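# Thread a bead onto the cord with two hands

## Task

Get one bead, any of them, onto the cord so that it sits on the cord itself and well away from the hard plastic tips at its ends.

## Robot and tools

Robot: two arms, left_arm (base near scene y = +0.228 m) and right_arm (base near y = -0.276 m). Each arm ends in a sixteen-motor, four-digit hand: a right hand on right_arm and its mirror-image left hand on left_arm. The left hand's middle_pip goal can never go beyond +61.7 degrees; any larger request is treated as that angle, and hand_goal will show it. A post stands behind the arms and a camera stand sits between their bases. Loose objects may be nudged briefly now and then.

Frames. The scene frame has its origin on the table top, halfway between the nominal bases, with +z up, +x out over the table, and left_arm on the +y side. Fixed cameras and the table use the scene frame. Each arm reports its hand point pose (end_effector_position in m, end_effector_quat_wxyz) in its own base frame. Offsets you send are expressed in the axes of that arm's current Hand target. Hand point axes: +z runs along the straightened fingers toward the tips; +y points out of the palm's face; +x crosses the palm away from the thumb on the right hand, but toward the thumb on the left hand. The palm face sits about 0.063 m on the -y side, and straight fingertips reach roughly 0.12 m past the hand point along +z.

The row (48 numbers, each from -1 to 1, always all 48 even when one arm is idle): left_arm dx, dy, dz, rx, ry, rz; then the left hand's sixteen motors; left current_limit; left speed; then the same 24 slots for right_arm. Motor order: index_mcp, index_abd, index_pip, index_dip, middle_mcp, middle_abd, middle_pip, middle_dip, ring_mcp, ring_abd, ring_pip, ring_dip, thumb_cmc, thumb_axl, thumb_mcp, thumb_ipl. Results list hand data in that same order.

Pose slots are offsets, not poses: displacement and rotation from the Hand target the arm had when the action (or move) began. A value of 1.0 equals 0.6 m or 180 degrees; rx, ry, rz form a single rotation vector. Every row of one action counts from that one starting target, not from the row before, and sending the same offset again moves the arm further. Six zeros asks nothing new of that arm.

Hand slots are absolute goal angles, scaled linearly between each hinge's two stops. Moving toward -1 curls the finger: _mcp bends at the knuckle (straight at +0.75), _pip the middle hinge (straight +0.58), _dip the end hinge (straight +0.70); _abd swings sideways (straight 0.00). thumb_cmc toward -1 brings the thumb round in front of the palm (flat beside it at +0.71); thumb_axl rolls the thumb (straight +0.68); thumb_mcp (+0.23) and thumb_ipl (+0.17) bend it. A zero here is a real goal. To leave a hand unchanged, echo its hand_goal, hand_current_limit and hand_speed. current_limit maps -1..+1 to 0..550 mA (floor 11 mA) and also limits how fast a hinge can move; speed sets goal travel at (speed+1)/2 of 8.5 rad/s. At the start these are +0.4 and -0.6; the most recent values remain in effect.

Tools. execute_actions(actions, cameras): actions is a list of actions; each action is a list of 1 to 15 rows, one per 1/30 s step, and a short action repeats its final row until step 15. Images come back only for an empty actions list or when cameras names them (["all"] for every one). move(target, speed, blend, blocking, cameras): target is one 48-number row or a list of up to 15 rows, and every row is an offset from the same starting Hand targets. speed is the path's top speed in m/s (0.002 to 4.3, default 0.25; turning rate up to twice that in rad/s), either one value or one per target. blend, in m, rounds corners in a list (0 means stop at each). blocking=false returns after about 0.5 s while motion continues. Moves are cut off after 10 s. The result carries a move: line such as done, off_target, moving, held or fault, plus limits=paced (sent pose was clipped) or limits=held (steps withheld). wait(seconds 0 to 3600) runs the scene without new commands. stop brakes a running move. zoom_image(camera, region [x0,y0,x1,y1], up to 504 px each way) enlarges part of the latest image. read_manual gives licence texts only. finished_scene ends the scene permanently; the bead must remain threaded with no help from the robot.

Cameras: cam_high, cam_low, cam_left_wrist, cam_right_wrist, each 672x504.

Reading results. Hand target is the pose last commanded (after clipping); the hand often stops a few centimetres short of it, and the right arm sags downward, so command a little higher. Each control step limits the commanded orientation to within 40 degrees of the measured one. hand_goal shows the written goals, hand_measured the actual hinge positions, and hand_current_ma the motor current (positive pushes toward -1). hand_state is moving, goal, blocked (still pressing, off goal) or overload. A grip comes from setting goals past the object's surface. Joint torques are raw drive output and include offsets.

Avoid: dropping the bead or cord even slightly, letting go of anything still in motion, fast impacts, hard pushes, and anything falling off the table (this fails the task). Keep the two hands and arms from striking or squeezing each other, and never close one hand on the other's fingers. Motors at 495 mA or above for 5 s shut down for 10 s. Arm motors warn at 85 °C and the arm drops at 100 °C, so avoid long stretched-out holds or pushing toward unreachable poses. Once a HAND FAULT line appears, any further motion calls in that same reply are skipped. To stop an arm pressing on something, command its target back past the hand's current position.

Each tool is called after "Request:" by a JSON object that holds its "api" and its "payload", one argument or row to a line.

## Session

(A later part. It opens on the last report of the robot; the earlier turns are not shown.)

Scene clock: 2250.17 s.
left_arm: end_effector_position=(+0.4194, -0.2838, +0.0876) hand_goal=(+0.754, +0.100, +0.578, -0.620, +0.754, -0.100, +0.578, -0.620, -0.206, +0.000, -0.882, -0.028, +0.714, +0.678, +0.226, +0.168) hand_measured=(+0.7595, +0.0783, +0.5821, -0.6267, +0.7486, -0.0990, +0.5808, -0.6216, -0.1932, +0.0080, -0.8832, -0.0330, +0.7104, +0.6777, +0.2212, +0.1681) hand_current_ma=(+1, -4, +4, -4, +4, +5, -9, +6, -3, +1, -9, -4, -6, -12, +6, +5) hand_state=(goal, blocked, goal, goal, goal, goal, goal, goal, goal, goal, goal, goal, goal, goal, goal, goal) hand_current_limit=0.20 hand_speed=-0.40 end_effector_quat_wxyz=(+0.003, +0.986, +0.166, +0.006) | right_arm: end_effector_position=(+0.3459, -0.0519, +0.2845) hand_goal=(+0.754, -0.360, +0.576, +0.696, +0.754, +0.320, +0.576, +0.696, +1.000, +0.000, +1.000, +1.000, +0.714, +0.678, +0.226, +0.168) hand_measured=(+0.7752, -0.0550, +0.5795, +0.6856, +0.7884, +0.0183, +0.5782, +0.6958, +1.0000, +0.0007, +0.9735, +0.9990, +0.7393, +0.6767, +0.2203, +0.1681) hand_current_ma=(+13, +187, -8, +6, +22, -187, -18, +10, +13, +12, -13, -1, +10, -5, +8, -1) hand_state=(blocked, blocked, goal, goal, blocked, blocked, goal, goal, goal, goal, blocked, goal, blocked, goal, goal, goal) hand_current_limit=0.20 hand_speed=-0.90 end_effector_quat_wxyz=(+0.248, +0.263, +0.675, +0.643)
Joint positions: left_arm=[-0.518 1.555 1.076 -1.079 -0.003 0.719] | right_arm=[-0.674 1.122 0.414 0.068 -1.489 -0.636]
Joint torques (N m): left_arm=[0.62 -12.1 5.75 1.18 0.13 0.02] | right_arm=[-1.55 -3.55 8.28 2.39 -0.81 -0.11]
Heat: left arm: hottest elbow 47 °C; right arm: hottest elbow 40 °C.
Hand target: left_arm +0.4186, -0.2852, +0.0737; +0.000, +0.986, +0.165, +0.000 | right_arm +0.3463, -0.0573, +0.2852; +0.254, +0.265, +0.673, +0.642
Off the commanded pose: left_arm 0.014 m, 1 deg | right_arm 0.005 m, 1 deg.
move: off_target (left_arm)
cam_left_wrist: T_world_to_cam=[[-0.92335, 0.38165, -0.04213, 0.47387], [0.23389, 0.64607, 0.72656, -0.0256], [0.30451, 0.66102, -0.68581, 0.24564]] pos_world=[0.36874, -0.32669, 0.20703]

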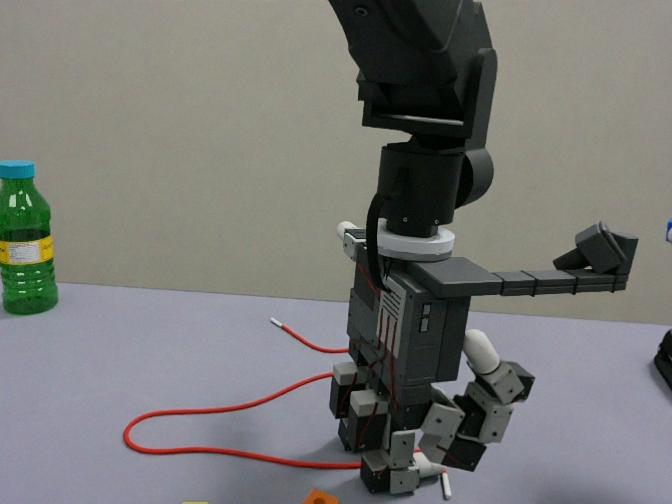

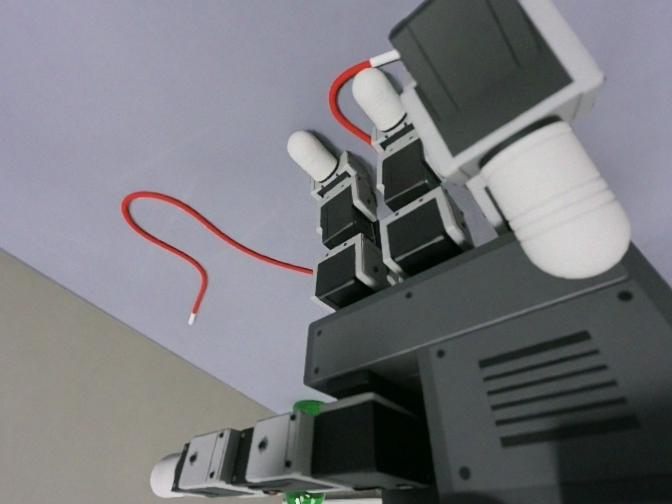

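Request:
{"api": "move", "payload": {
  "target": [
    [0.0,0,-0.002,0,0,0, 0.754,-0.15,0.577,-0.62,0.754,0.12,0.577,-0.62,-0.207,0,-0.883,-0.029,0.714,0.678,0.226,0.168,0.3,-0.92, 0,0,0,0,0,0, 0.754,-0.36,0.576,0.696,0.754,0.32,0.576,0.696,1,0,1,1,0.714,0.678,0.226,0.168,0.2,-0.9]
  ],
  "speed": 0.02,
  "cameras": ["cam_low","cam_left_wrist"]
}}

Request:
{"api": "zoom_image", "payload": {
  "camera": "cam_left_wrist",
  "region": [260, 0, 480, 250]
}}

Request:
{"api": "zoom_image", "payload": {
  "camera": "cam_low",
  "region": [300, 364, 440, 504]
}}

Scene clock: 2264.77 s.
left_arm: end_effector_position=(+0.4204, -0.2844, +0.0872) hand_goal=(+0.754, -0.150, +0.578, -0.620, +0.754, +0.120, +0.578, -0.620, -0.206, +0.000, -0.882, -0.028, +0.714, +0.678, +0.226, +0.168) hand_measured=(+0.7498, -0.0433, +0.5757, -0.6152, +0.7486, +0.0681, +0.5770, -0.6165, -0.1932, +0.0080, -0.8832, -0.0317, +0.7092, +0.6777, +0.2212, +0.1681) hand_current_ma=(-4, +80, -1, -2, +11, -22, -9, +0, -4, +2, -3, -7, -1, -8, +4, -1) hand_state=(goal, blocked, goal, goal, goal, blocked, goal, goal, goal, goal, goal, goal, goal, goal, goal, goal) hand_current_limit=0.30 hand_speed=-0.92 end_effector_quat_wxyz=(+0.004, +0.986, +0.166, +0.008) | right_arm: end_effector_position=(+0.3459, -0.0519, +0.2845) hand_goal=(+0.754, -0.360, +0.576, +0.696, +0.754, +0.320, +0.576, +0.696, +1.000, +0.000, +1.000, +1.000, +0.714, +0.678, +0.226, +0.168) hand_measured=(+0.7752, -0.0535, +0.5795, +0.6856, +0.7896, +0.0183, +0.5782, +0.6971, +1.0000, +0.0007, +0.9735, +0.9990, +0.7393, +0.6777, +0.2203, +0.1681) hand_current_ma=(+19, +192, +3, +14, +25, -190, +1, +10, +2, +6, -25, -3, +0, -4, -3, -6) hand_state=(blocked, blocked, goal, goal, blocked, blocked, goal, goal, goal, goal, blocked, goal, blocked, goal, goal, goal) hand_current_limit=0.20 hand_speed=-0.90 end_effector_quat_wxyz=(+0.248, +0.263, +0.675, +0.643)
Joint positions: left_arm=[-0.518 1.556 1.075 -1.072 -0.003 0.719] | right_arm=[-0.674 1.122 0.414 0.068 -1.489 -0.636]
Joint torques (N m): left_arm=[0.62 -12.34 5.98 0.65 0.13 0.02] | right_arm=[-1.61 -3.55 8.31 2.4 -0.8 -0.1]
Heat: left arm: hottest elbow 46 °C; right arm: hottest elbow 40 °C.
Hand target: left_arm +0.4187, -0.2852, +0.0750; +0.000, +0.986, +0.165, +0.000 | right_arm +0.3463, -0.0573, +0.2852; +0.254, +0.265, +0.673, +0.642
Off the commanded pose: left_arm 0.012 m, 1 deg | right_arm 0.005 m, 1 deg.
move: off_target (left_arm)
cam_left_wrist: T_world_to_cam=[[-0.92316, 0.38158, -0.04669, 0.47527], [0.23101, 0.64772, 0.72601, -0.02338], [0.30727, 0.65944, -0.68609, 0.2438]] pos_world=[0.36924, -0.32699, 0.20643]

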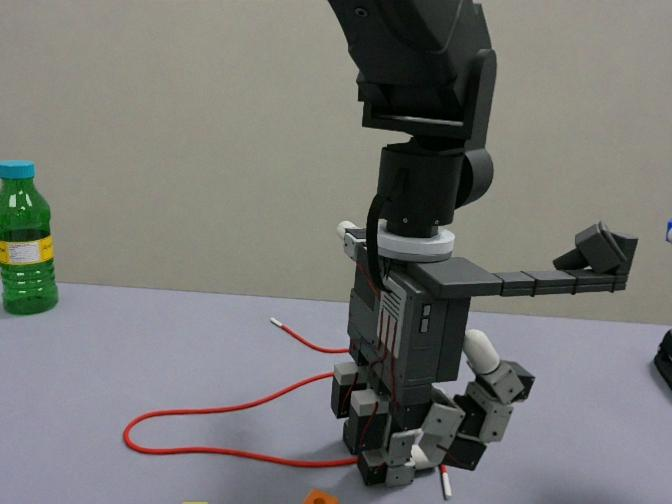

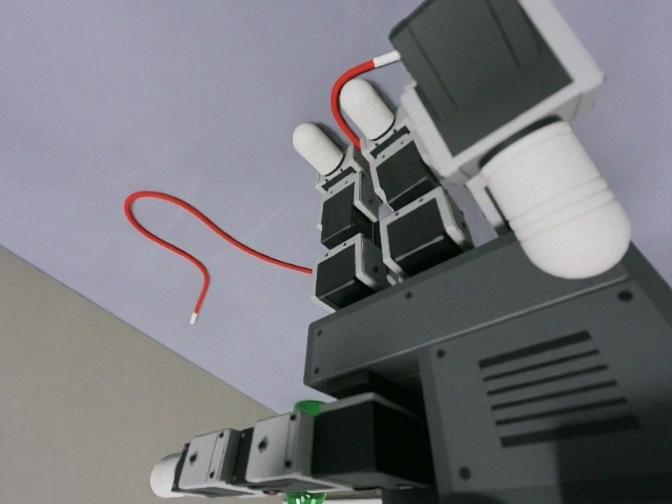

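Scaled by 2.016 from the camera's image (finer frame: 960x720).

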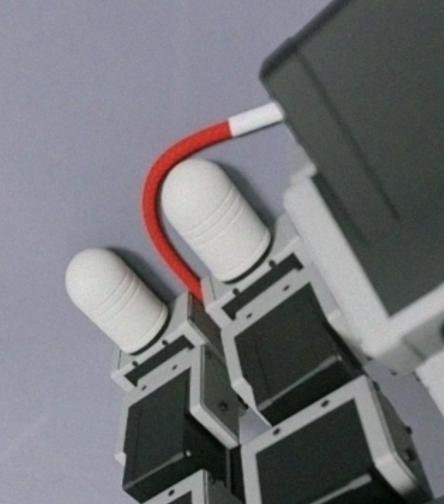

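Scaled by 3.600 from the camera's image (finer frame: 960x720).

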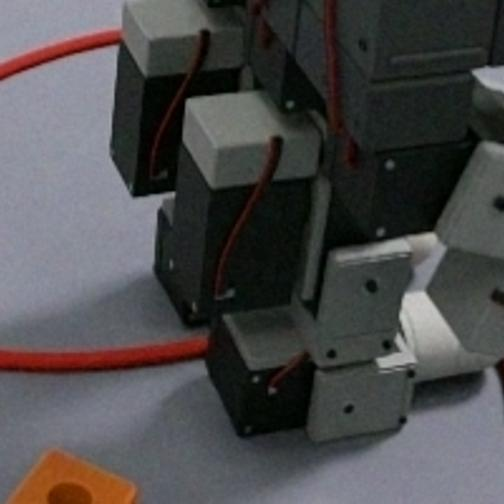

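Request:
{"api": "move", "payload": {
  "target": [
    [0.0,0,-0.0001,0,0,0, 0.754,-0.18,0.577,-0.62,0.754,0.18,0.577,-0.62,-0.207,0,-0.883,-0.029,0.714,0.678,0.226,0.168,0.3,-0.95, 0,0,0,0,0,0, 0.754,-0.36,0.576,0.696,0.754,0.32,0.576,0.696,1,0,1,1,0.714,0.678,0.226,0.168,0.2,-0.9]
  ],
  "speed": 0.02,
  "cameras": []
}}

Request:
{"api": "move", "payload": {
  "target": [
    [0.0,0,-0.09,0,0,0, 0.754,-0.18,0.577,-0.62,0.754,0.18,0.577,-0.62,-0.207,0,-0.883,-0.029,0.714,0.678,0.226,0.168,0.3,-0.95, 0,0,0,0,0,0, 0.754,-0.36,0.576,0.696,0.754,0.32,0.576,0.696,1,0,1,1,0.714,0.678,0.226,0.168,0.2,-0.9]
  ],
  "speed": 0.05,
  "cameras": ["cam_low","cam_left_wrist"]
}}

Request:
{"api": "zoom_image", "payload": {
  "camera": "cam_left_wrist",
  "region": [260, 0, 480, 250]
}}

Request:
{"api": "zoom_image", "payload": {
  "camera": "cam_low",
  "region": [300, 364, 440, 504]
}}

Scene clock: 2277.37 s.
left_arm: end_effector_position=(+0.4205, -0.2844, +0.0872) hand_goal=(+0.754, -0.180, +0.578, -0.620, +0.754, +0.180, +0.578, -0.620, -0.206, +0.000, -0.882, -0.028, +0.714, +0.678, +0.226, +0.168) hand_measured=(+0.7498, -0.0447, +0.5770, -0.6165, +0.7498, +0.0695, +0.5782, -0.6178, -0.1932, +0.0080, -0.8832, -0.0330, +0.7092, +0.6777, +0.2212, +0.1681) hand_current_ma=(+0, +122, +1, -2, +9, -81, -13, +5, -8, +6, -6, -8, -2, -4, +3, +0) hand_state=(goal, blocked, goal, goal, goal, blocked, goal, goal, goal, goal, goal, goal, goal, goal, goal, goal) hand_current_limit=0.30 hand_speed=-0.95 end_effector_quat_wxyz=(+0.004, +0.986, +0.166, +0.008) | right_arm: end_effector_position=(+0.3459, -0.0519, +0.2845) hand_goal=(+0.754, -0.360, +0.576, +0.696, +0.754, +0.320, +0.576, +0.696, +1.000, +0.000, +1.000, +1.000, +0.714, +0.678, +0.226, +0.168) hand_measured=(+0.7752, -0.0550, +0.5782, +0.6856, +0.7896, +0.0183, +0.5782, +0.6958, +1.0000, +0.0007, +0.9735, +0.9990, +0.7393, +0.6777, +0.2203, +0.1672) hand_current_ma=(+8, +195, -1, +12, +33, -196, -7, +3, +4, +1, -10, -13, +2, +4, +5, -10) hand_state=(blocked, blocked, goal, goal, blocked, blocked, goal, goal, goal, goal, blocked, goal, blocked, goal, goal, goal) hand_current_limit=0.20 hand_speed=-0.90 end_effector_quat_wxyz=(+0.248, +0.263, +0.675, +0.643)
Joint positions: left_arm=[-0.518 1.556 1.075 -1.072 -0.003 0.719] | right_arm=[-0.674 1.122 0.414 0.068 -1.489 -0.636]
Joint torques (N m): left_arm=[0.67 -12.34 5.98 0.64 0.13 0.03] | right_arm=[-1.55 -3.6 8.27 2.41 -0.81 -0.11]
Heat: left arm: hottest elbow 46 °C; right arm: hottest elbow 40 °C.
Hand target: left_arm +0.4187, -0.2852, +0.0751; +0.000, +0.986, +0.165, +0.000 | right_arm +0.3463, -0.0573, +0.2852; +0.254, +0.265, +0.673, +0.642
Off the commanded pose: left_arm 0.012 m, 1 deg | right_arm 0.005 m, 1 deg.
move: off_target (left_arm)

Scene clock: 2279.00 s.
left_arm: end_effector_position=(+0.4062, -0.2763, +0.1030) hand_goal=(+0.754, -0.180, +0.578, -0.620, +0.754, +0.180, +0.578, -0.620, -0.206, +0.000, -0.882, -0.028, +0.714, +0.678, +0.226, +0.168) hand_measured=(+0.7474, -0.0447, +0.5744, -0.6241, +0.7486, +0.0725, +0.5731, -0.6229, -0.1932, +0.0080, -0.8832, -0.0330, +0.7092, +0.6777, +0.2212, +0.1672) hand_current_ma=(-3, +117, -2, -2, +7, -80, -10, +5, -3, +5, -9, -5, -3, -5, +8, +0) hand_state=(goal, blocked, goal, goal, goal, blocked, goal, goal, goal, goal, goal, goal, goal, goal, goal, goal) hand_current_limit=0.30 hand_speed=-0.95 end_effector_quat_wxyz=(-0.018, +0.986, +0.166, -0.019) | right_arm: end_effector_position=(+0.3459, -0.0519, +0.2845) hand_goal=(+0.754, -0.360, +0.576, +0.696, +0.754, +0.320, +0.576, +0.696, +1.000, +0.000, +1.000, +1.000, +0.714, +0.678, +0.226, +0.168) hand_measured=(+0.7752, -0.0535, +0.5782, +0.6856, +0.7896, +0.0183, +0.5782, +0.6958, +1.0000, +0.0007, +0.9735, +0.9990, +0.7406, +0.6777, +0.2203, +0.1681) hand_current_ma=(+11, +191, -2, +8, +24, -195, +1, +12, +9, -3, -20, -13, +0, +3, +13, +2) hand_state=(blocked, blocked, goal, goal, blocked, blocked, goal, goal, goal, goal, blocked, goal, blocked, goal, goal, goal) hand_current_limit=0.20 hand_speed=-0.90 end_effector_quat_wxyz=(+0.248, +0.263, +0.675, +0.643)
Joint positions: left_arm=[-0.518 1.534 1.11 -1.199 -0.003 0.719] | right_arm=[-0.674 1.122 0.414 0.068 -1.489 -0.636]
Joint torques (N m): left_arm=[0.62 -15.85 9.54 -0.32 0.14 0.02] | right_arm=[-1.61 -3.55 8.28 2.41 -0.81 -0.1]
Heat: left arm: hottest elbow 46 °C; right arm: hottest elbow 40 °C.
Hand target: left_arm +0.4187, -0.2852, +0.1290; +0.000, +0.986, +0.165, +0.000 | right_arm +0.3463, -0.0573, +0.2852; +0.254, +0.265, +0.673, +0.642
Off the commanded pose: left_arm 0.030 m, 3 deg | right_arm 0.005 m, 1 deg.
move: off_target (left_arm)
cam_left_wrist: T_world_to_cam=[[-0.9239, 0.38199, 0.02215, 0.45319], [0.27498, 0.6226, 0.73263, -0.06232], [0.26607, 0.68297, -0.68026, 0.27625]] pos_world=[0.36234, -0.32299, 0.22354]

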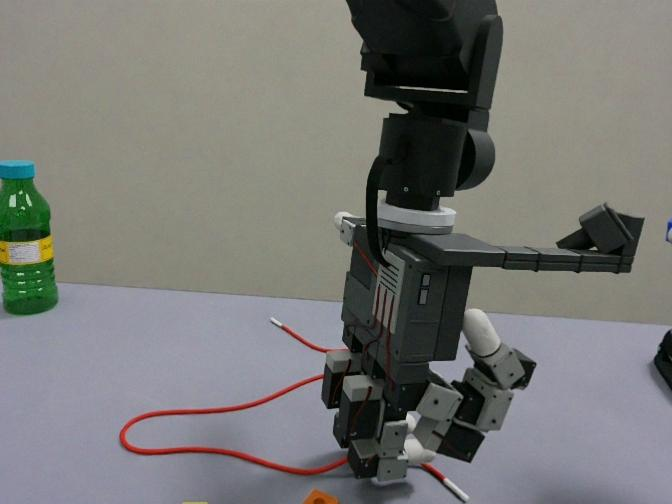

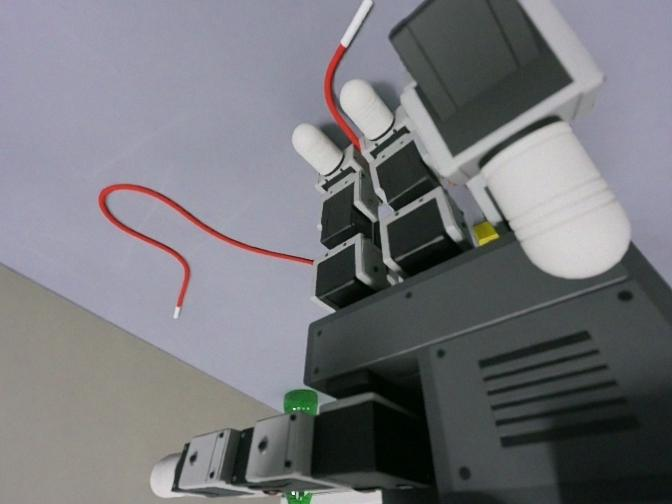

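Scaled by 2.016 from the camera's image (finer frame: 960x720).

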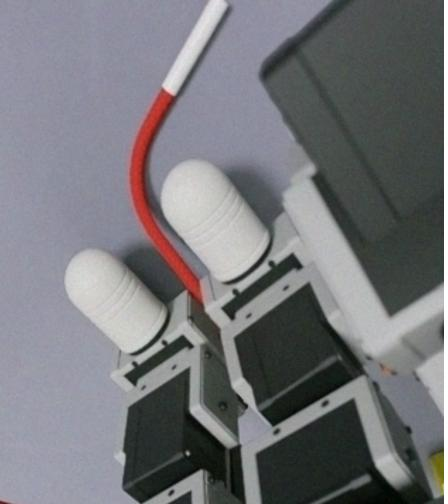

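Scaled by 3.600 from the camera's image (finer frame: 960x720).

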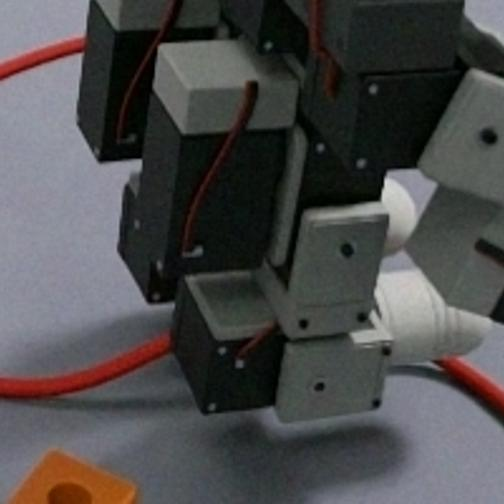

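Request:
{"api": "move", "payload": {
  "target": [
    [0.0,0,-0.25,0,0,0, 0.754,-0.18,0.577,-0.62,0.754,0.18,0.577,-0.62,-0.207,0,-0.883,-0.029,0.714,0.678,0.226,0.168,0.3,-0.95, 0,0,0,0,0,0, 0.754,-0.36,0.576,0.696,0.754,0.32,0.576,0.696,1,0,1,1,0.714,0.678,0.226,0.168,0.2,-0.9]
  ],
  "speed": 0.07,
  "cameras": ["all"]
}}

Request:
{"api": "zoom_image", "payload": {
  "camera": "cam_left_wrist",
  "region": [200, 0, 480, 250]
}}

Request:
{"api": "zoom_image", "payload": {
  "camera": "cam_low",
  "region": [250, 204, 550, 504]
}}

Scene clock: 2291.03 s.
left_arm: end_effector_position=(+0.4126, -0.2799, +0.2488) hand_goal=(+0.754, -0.180, +0.578, -0.620, +0.754, +0.180, +0.578, -0.620, -0.206, +0.000, -0.882, -0.028, +0.714, +0.678, +0.226, +0.168) hand_measured=(+0.7474, -0.0447, +0.5744, -0.6241, +0.7498, +0.0725, +0.5718, -0.6229, -0.1932, +0.0080, -0.8832, -0.0317, +0.7104, +0.6767, +0.2212, +0.1672) hand_current_ma=(-1, +121, -4, -4, +10, -78, -10, +0, -5, +6, -6, -5, -5, -7, +3, +0) hand_state=(goal, blocked, goal, goal, goal, blocked, goal, goal, goal, goal, goal, goal, goal, goal, goal, goal) hand_current_limit=0.30 hand_speed=-0.95 end_effector_quat_wxyz=(-0.019, +0.986, +0.166, -0.021) | right_arm: end_effector_position=(+0.3459, -0.0519, +0.2845) hand_goal=(+0.754, -0.360, +0.576, +0.696, +0.754, +0.320, +0.576, +0.696, +1.000, +0.000, +1.000, +1.000, +0.714, +0.678, +0.226, +0.168) hand_measured=(+0.7764, -0.0550, +0.5782, +0.6856, +0.7896, +0.0183, +0.5782, +0.6971, +1.0000, +0.0007, +0.9735, +0.9990, +0.7393, +0.6767, +0.2203, +0.1672) hand_current_ma=(+17, +191, -8, +7, +37, -194, -5, +3, -3, +6, -6, -11, +2, -3, +5, -3) hand_state=(blocked, blocked, goal, goal, blocked, blocked, goal, goal, goal, goal, blocked, goal, blocked, goal, goal, goal) hand_current_limit=0.20 hand_speed=-0.90 end_effector_quat_wxyz=(+0.248, +0.263, +0.675, +0.643)
Joint positions: left_arm=[-0.518 1.469 1.433 -1.593 -0.003 0.719] | right_arm=[-0.674 1.122 0.414 0.068 -1.489 -0.636]
Joint torques (N m): left_arm=[0.62 -15.97 10.65 -0.35 0.13 0.02] | right_arm=[-1.67 -3.49 8.29 2.39 -0.81 -0.1]
Heat: left arm: hottest elbow 47 °C; right arm: hottest elbow 40 °C.
Hand target: left_arm +0.4187, -0.2853, +0.2791; +0.000, +0.986, +0.165, +0.000 | right_arm +0.3463, -0.0573, +0.2852; +0.254, +0.265, +0.673, +0.642
Off the commanded pose: left_arm 0.031 m, 3 deg | right_arm 0.005 m, 1 deg.
move: off_target (left_arm)
cam_left_wrist: T_world_to_cam=[[-0.92376, 0.38195, 0.02788, 0.45577], [0.27868, 0.6205, 0.73302, -0.17091], [0.26267, 0.6849, -0.67964, 0.37809]] pos_world=[0.36934, -0.32699, 0.36954]
cam_right_wrist: T_world_to_cam=[[0.57906, -0.46574, 0.66916, -0.38394], [-0.16564, -0.87086, -0.46278, 0.09625], [0.79828, 0.15714, -0.58143, 0.02559]] pos_world=[0.21784, -0.09902, 0.31634]

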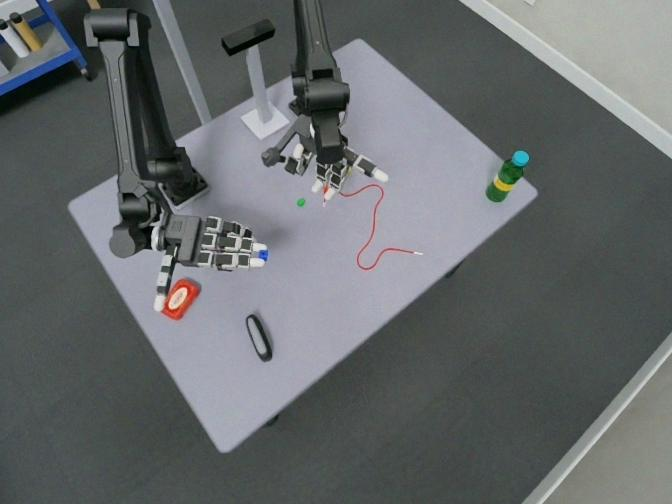

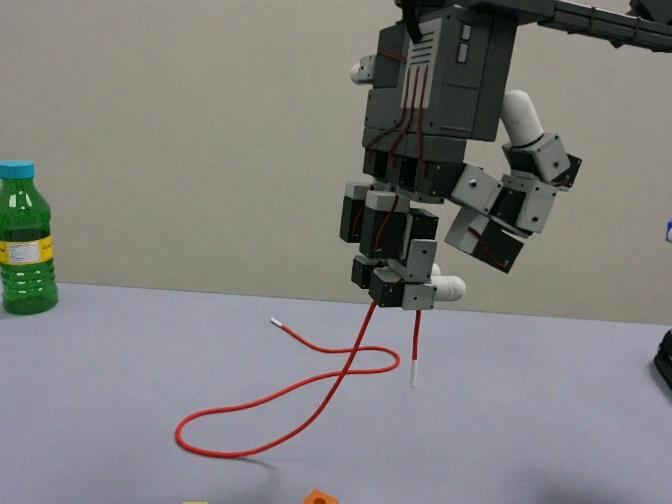

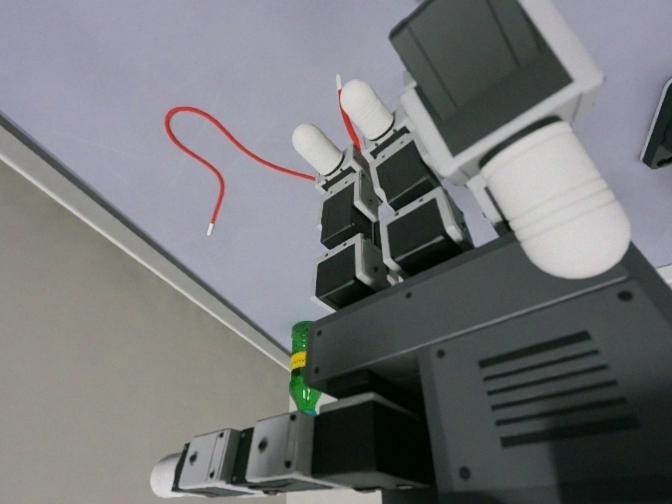

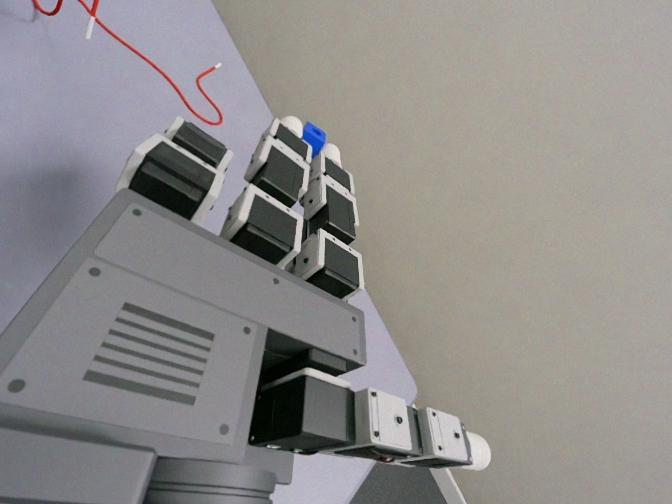

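Scaled by 1.800 from the camera's image (finer frame: 960x720).

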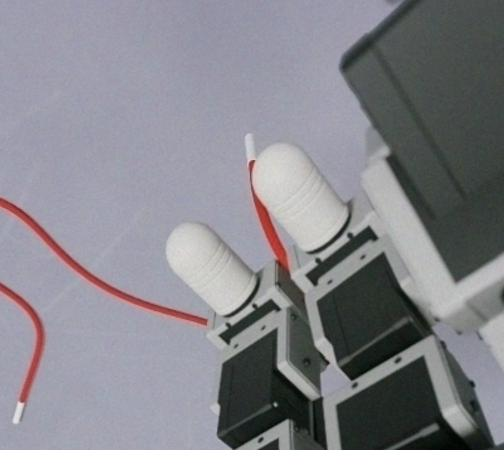

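Scaled by 1.680 from the camera's image (finer frame: 960x720).

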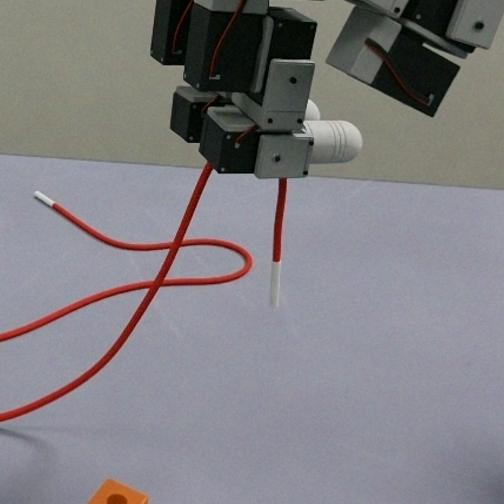

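Request:
{"api": "zoom_image", "payload": {
  "camera": "cam_right_wrist",
  "region": [260, 90, 370, 190]
}}

Request:
{"api": "zoom_image", "payload": {
  "camera": "cam_high",
  "region": [220, 200, 320, 300]
}}

Scaled by 4.582 from the camera's image (finer frame: 960x720).

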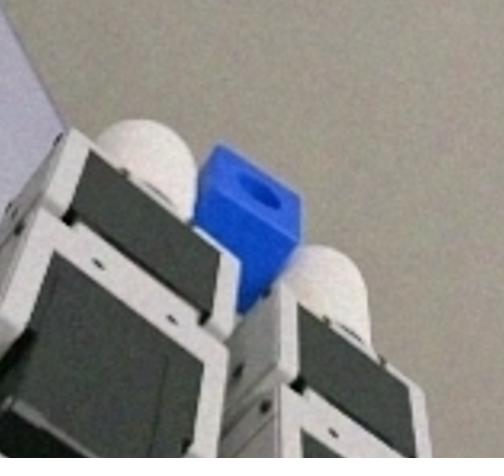

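Scaled by 5.040 from the camera's image (finer frame: 960x720).

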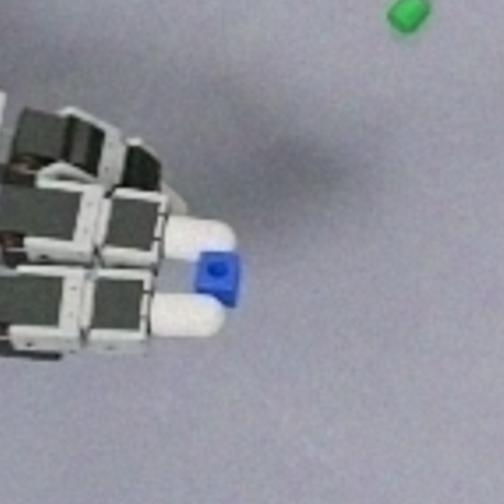

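Request:
{"api": "move", "payload": {
  "target": [
    [0.0,0,-0.23,0,0,0, 0.754,-0.18,0.577,-0.62,0.754,0.18,0.577,-0.62,-0.207,0,-0.883,-0.029,0.714,0.678,0.226,0.168,0.3,-0.95, 0.1687,-0.0822,0.2129,0.0407,-0.0106,0.0017, 0.754,-0.36,0.576,0.696,0.754,0.32,0.576,0.696,-0.207,0,-0.883,-0.029,0.714,0.678,0.226,0.168,0.2,-0.9]
  ],
  "speed": 0.07,
  "cameras": ["all"]
}}

Scene clock: 2376.37 s.
left_arm: end_effector_position=(+0.4184, -0.2867, +0.3844) hand_goal=(+0.754, -0.180, +0.578, -0.620, +0.754, +0.180, +0.578, -0.620, -0.206, +0.000, -0.882, -0.028, +0.714, +0.678, +0.226, +0.168) hand_measured=(+0.7498, -0.0447, +0.5744, -0.6241, +0.7498, +0.0725, +0.5744, -0.6241, -0.1932, +0.0080, -0.8820, -0.0330, +0.7205, +0.6767, +0.2212, +0.1681) hand_current_ma=(+0, +121, -1, -2, +10, -75, -5, +5, -6, +2, -8, -5, -2, -4, +3, +4) hand_state=(goal, blocked, goal, goal, goal, blocked, goal, goal, goal, goal, goal, goal, goal, goal, goal, goal) hand_current_limit=0.30 hand_speed=-0.95 end_effector_quat_wxyz=(+0.055, +0.983, +0.165, +0.057) | right_arm: end_effector_position=(+0.3578, +0.0990, +0.2265) hand_goal=(+0.754, -0.360, +0.576, +0.696, +0.754, +0.320, +0.576, +0.696, -0.206, +0.000, -0.882, -0.028, +0.714, +0.678, +0.226, +0.168) hand_measured=(+0.7764, -0.0550, +0.5782, +0.6856, +0.7909, +0.0183, +0.5782, +0.6958, -0.1679, -0.0023, -0.8820, -0.0317, +0.7393, +0.6777, +0.2203, +0.1672) hand_current_ma=(+8, +185, -5, +9, +18, -174, +0, +2, +25, +3, -2, -2, +0, +1, -9, +0) hand_state=(blocked, blocked, goal, goal, blocked, blocked, goal, goal, blocked, goal, goal, goal, blocked, goal, goal, goal) hand_current_limit=0.20 hand_speed=-0.90 end_effector_quat_wxyz=(+0.245, +0.299, +0.710, +0.589)
Joint positions: left_arm=[-0.518 1.389 1.656 -1.679 0.014 0.719] | right_arm=[-0.071 1.075 0.172 0.623 -0.828 -0.204]
Joint torques (N m): left_arm=[1.08 -14.56 10.89 0.18 0.18 0.03] | right_arm=[0.67 -1.9 7.53 4.18 -0.11 -0.01]
Motor temperatures (°C): left_arm=[21 35 58 23 20 22] | right_arm=[21 21 40 23 27 23]
Heat: left arm: hottest elbow 58 °C; right arm: hottest elbow 40 °C.
Hand target: left_arm +0.4188, -0.2854, +0.4171; +0.000, +0.986, +0.165, +0.000 | right_arm +0.3579, +0.1032, +0.2298; +0.246, +0.293, +0.708, +0.594
Off the commanded pose: left_arm 0.033 m, 9 deg | right_arm 0.005 m, 1 deg.
joint sent to its limit (left arm) — joint 4 (wrist pitch), lower limit. The joint targets are off in orientation, not in position.
move: off_target (left_arm)
cam_left_wrist: T_world_to_cam=[[-0.90948, 0.37326, -0.1831, 0.53258], [0.15133, 0.7074, 0.69043, -0.17311], [0.38723, 0.60022, -0.69985, 0.40476]] pos_world=[0.35382, -0.31928, 0.50031]
cam_right_wrist: T_world_to_cam=[[0.619, -0.43238, 0.65566, -0.29624], [-0.25338, -0.90012, -0.35437, 0.21261], [0.74339, 0.05322, -0.66673, 0.00791]] pos_world=[0.23137, 0.06287, 0.27485]

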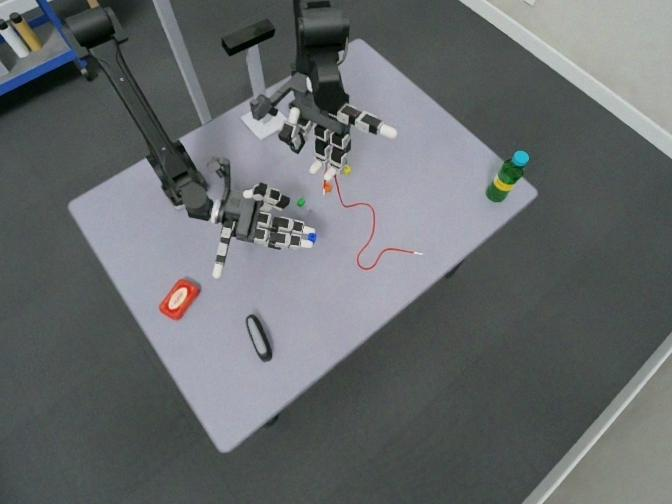

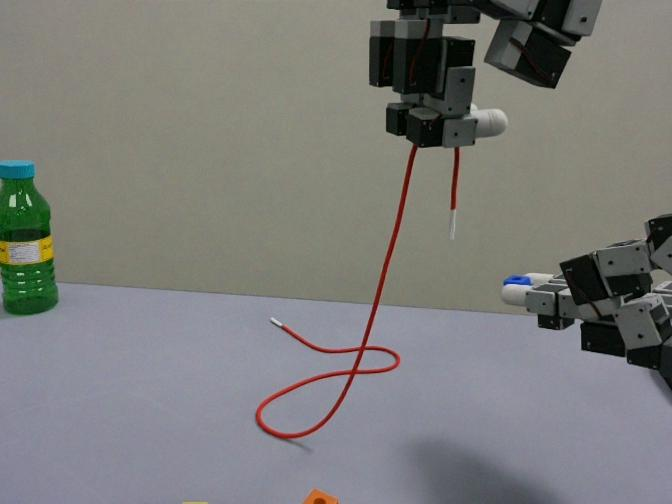

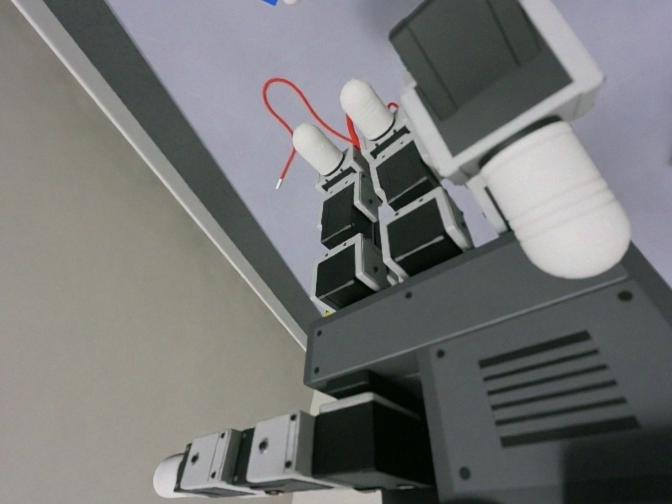

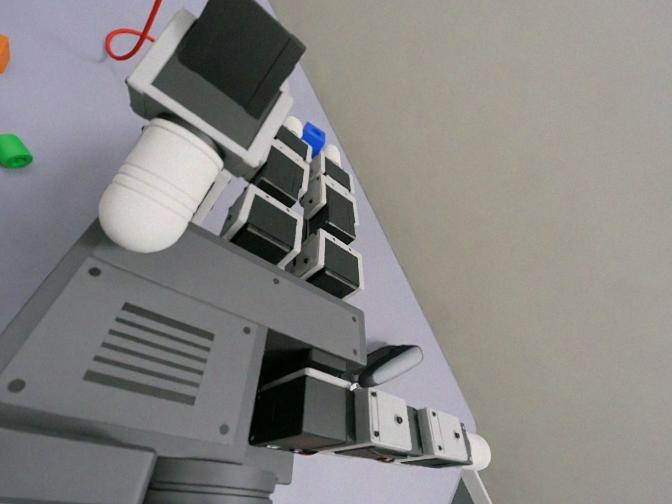

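Request:
{"api": "move", "payload": {
  "target": [
    [0.0862,0.1953,0.05,0,0,0, 0.754,-0.18,0.577,-0.62,0.754,0.18,0.577,-0.62,-0.207,0,-0.883,-0.029,0.714,0.678,0.226,0.168,0.3,-0.95, 0,0,0,0,0,0, 0.754,-0.36,0.576,0.696,0.754,0.32,0.576,0.696,-0.207,0,-0.883,-0.029,0.714,0.678,0.226,0.168,0.2,-0.9]
  ],
  "speed": 0.06,
  "cameras": ["all"]
}}

Request:
{"api": "zoom_image", "payload": {
  "camera": "cam_left_wrist",
  "region": [200, 0, 480, 250]
}}

Request:
{"api": "zoom_image", "payload": {
  "camera": "cam_low",
  "region": [420, 80, 660, 320]
}}

Scene clock: 2434.23 s.
left_arm: end_effector_position=(+0.5016, -0.3719, +0.3709) hand_goal=(+0.754, -0.180, +0.578, -0.620, +0.754, +0.180, +0.578, -0.620, -0.206, +0.000, -0.882, -0.028, +0.714, +0.678, +0.226, +0.168) hand_measured=(+0.7523, -0.0433, +0.5757, -0.6229, +0.7523, +0.0725, +0.5744, -0.6241, -0.1932, +0.0080, -0.8832, -0.0330, +0.7192, +0.6777, +0.2212, +0.1681) hand_current_ma=(+3, +121, +2, -4, +8, -78, -5, +5, -8, +0, -7, -4, -4, -6, +2, -1) hand_state=(goal, blocked, goal, goal, goal, blocked, goal, goal, goal, goal, goal, goal, goal, goal, goal, goal) hand_current_limit=0.30 hand_speed=-0.95 end_effector_quat_wxyz=(+0.061, +0.983, +0.167, +0.056) | right_arm: end_effector_position=(+0.3578, +0.0990, +0.2265) hand_goal=(+0.754, -0.360, +0.576, +0.696, +0.754, +0.320, +0.576, +0.696, -0.206, +0.000, -0.882, -0.028, +0.714, +0.678, +0.226, +0.168) hand_measured=(+0.7764, -0.0535, +0.5782, +0.6856, +0.7909, +0.0183, +0.5782, +0.6958, -0.1679, -0.0023, -0.8820, -0.0317, +0.7393, +0.6777, +0.2203, +0.1681) hand_current_ma=(+20, +196, -3, +6, +32, -188, +1, -1, +31, +3, +7, -4, +1, -1, +0, +2) hand_state=(blocked, blocked, goal, goal, blocked, blocked, goal, goal, blocked, goal, goal, goal, blocked, goal, goal, goal) hand_current_limit=0.20 hand_speed=-0.90 end_effector_quat_wxyz=(+0.245, +0.299, +0.710, +0.589)
Joint positions: left_arm=[-0.58 1.692 1.965 -1.679 0.013 0.654] | right_arm=[-0.071 1.075 0.172 0.623 -0.828 -0.204]
Joint torques (N m): left_arm=[0.21 -17.38 10.92 0.21 -0.05 -0.09] | right_arm=[0.73 -1.96 7.53 4.19 -0.1 -0.01]
Motor temperatures (°C): left_arm=[21 35 56 23 20 22] | right_arm=[21 20 39 24 25 23]
Heat: left arm: hottest elbow 56 °C; right arm: hottest elbow 39 °C.
Hand target: left_arm +0.5058, -0.3794, +0.3869; +0.000, +0.986, +0.165, +0.000 | right_arm +0.3579, +0.1032, +0.2298; +0.246, +0.293, +0.708, +0.594
Off the commanded pose: left_arm 0.018 m, 10 deg | right_arm 0.005 m, 1 deg.
joint sent to its limit (left arm) — joint 4 (wrist pitch), lower limit. The joint targets are off in orientation, not in position.
move: off_target (left_arm)
cam_left_wrist: T_world_to_cam=[[-0.91054, 0.3687, -0.187, 0.63784], [0.14957, 0.7155, 0.68241, -0.10918], [0.38541, 0.59339, -0.70664, 0.4151]] pos_world=[0.43712, -0.40337, 0.48711]
cam_right_wrist: T_world_to_cam=[[0.619, -0.43238, 0.65566, -0.29624], [-0.25338, -0.90012, -0.35437, 0.21261], [0.74339, 0.05322, -0.66673, 0.00791]] pos_world=[0.23137, 0.06287, 0.27485]

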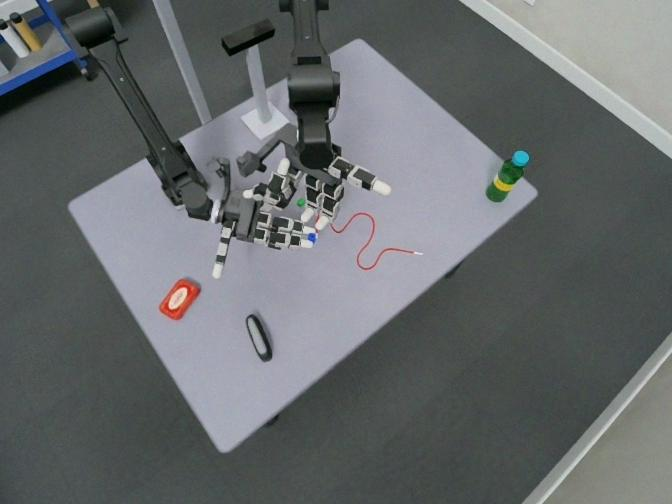

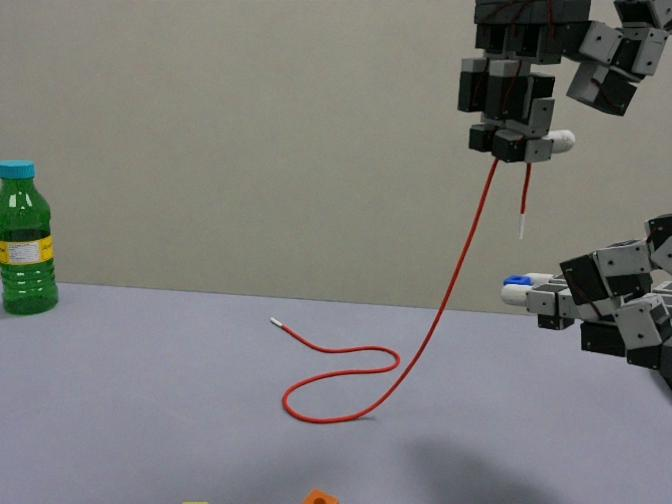

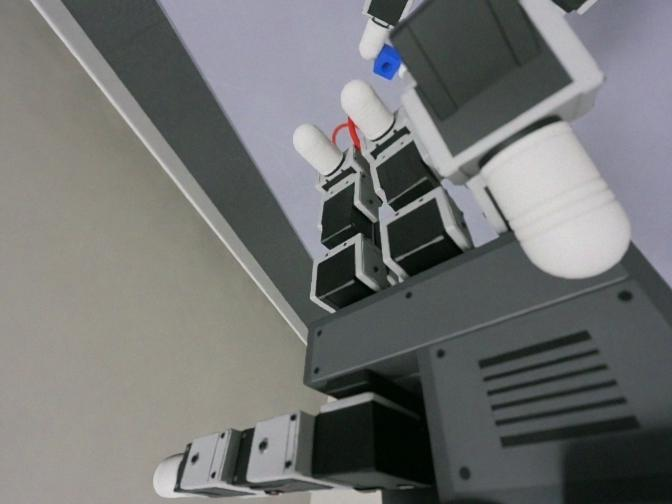

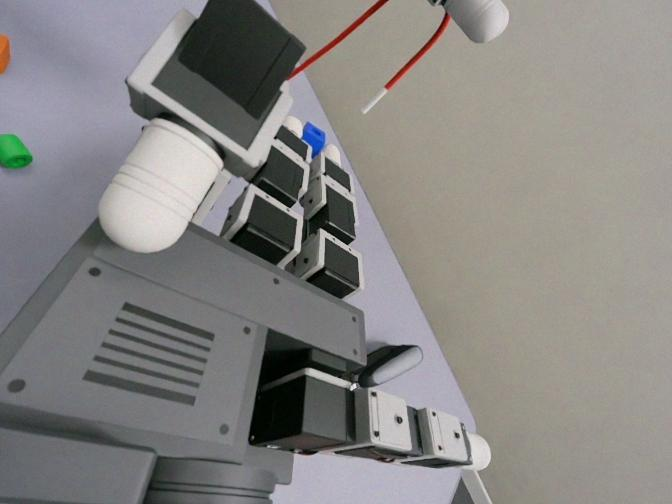

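Scaled by 1.800 from the camera's image (finer frame: 960x720).

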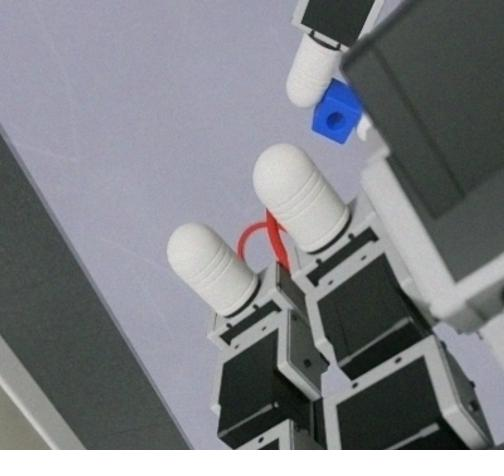

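Scaled by 2.100 from the camera's image (finer frame: 960x720).

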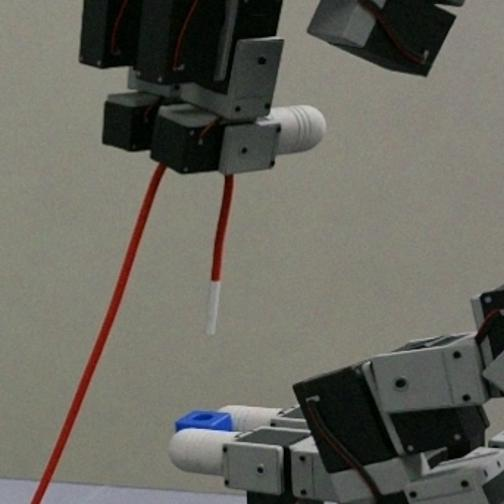

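Request:
{"api": "zoom_image", "payload": {
  "camera": "cam_right_wrist",
  "region": [260, 60, 420, 190]
}}

Request:
{"api": "zoom_image", "payload": {
  "camera": "cam_high",
  "region": [270, 190, 350, 260]
}}

Request:
{"api": "zoom_image", "payload": {
  "camera": "cam_low",
  "region": [480, 190, 560, 310]
}}

Scaled by 3.150 from the camera's image (finer frame: 960x720).

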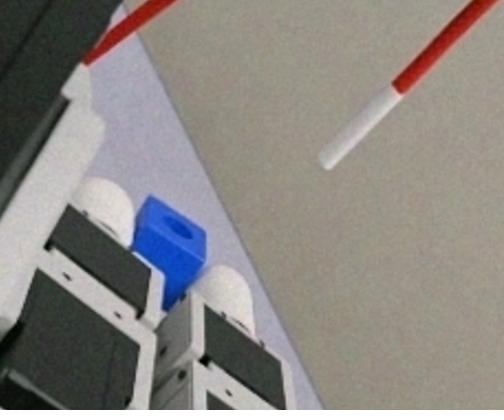

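Scaled by 6.300 from the camera's image (finer frame: 960x720).

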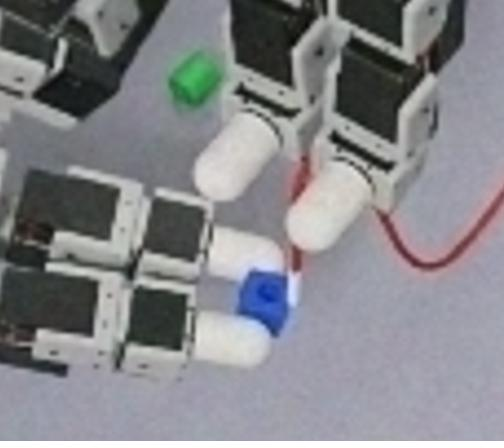

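Scaled by 4.200 from the camera's image (finer frame: 960x720).

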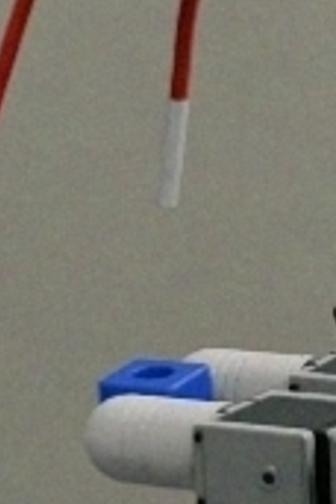

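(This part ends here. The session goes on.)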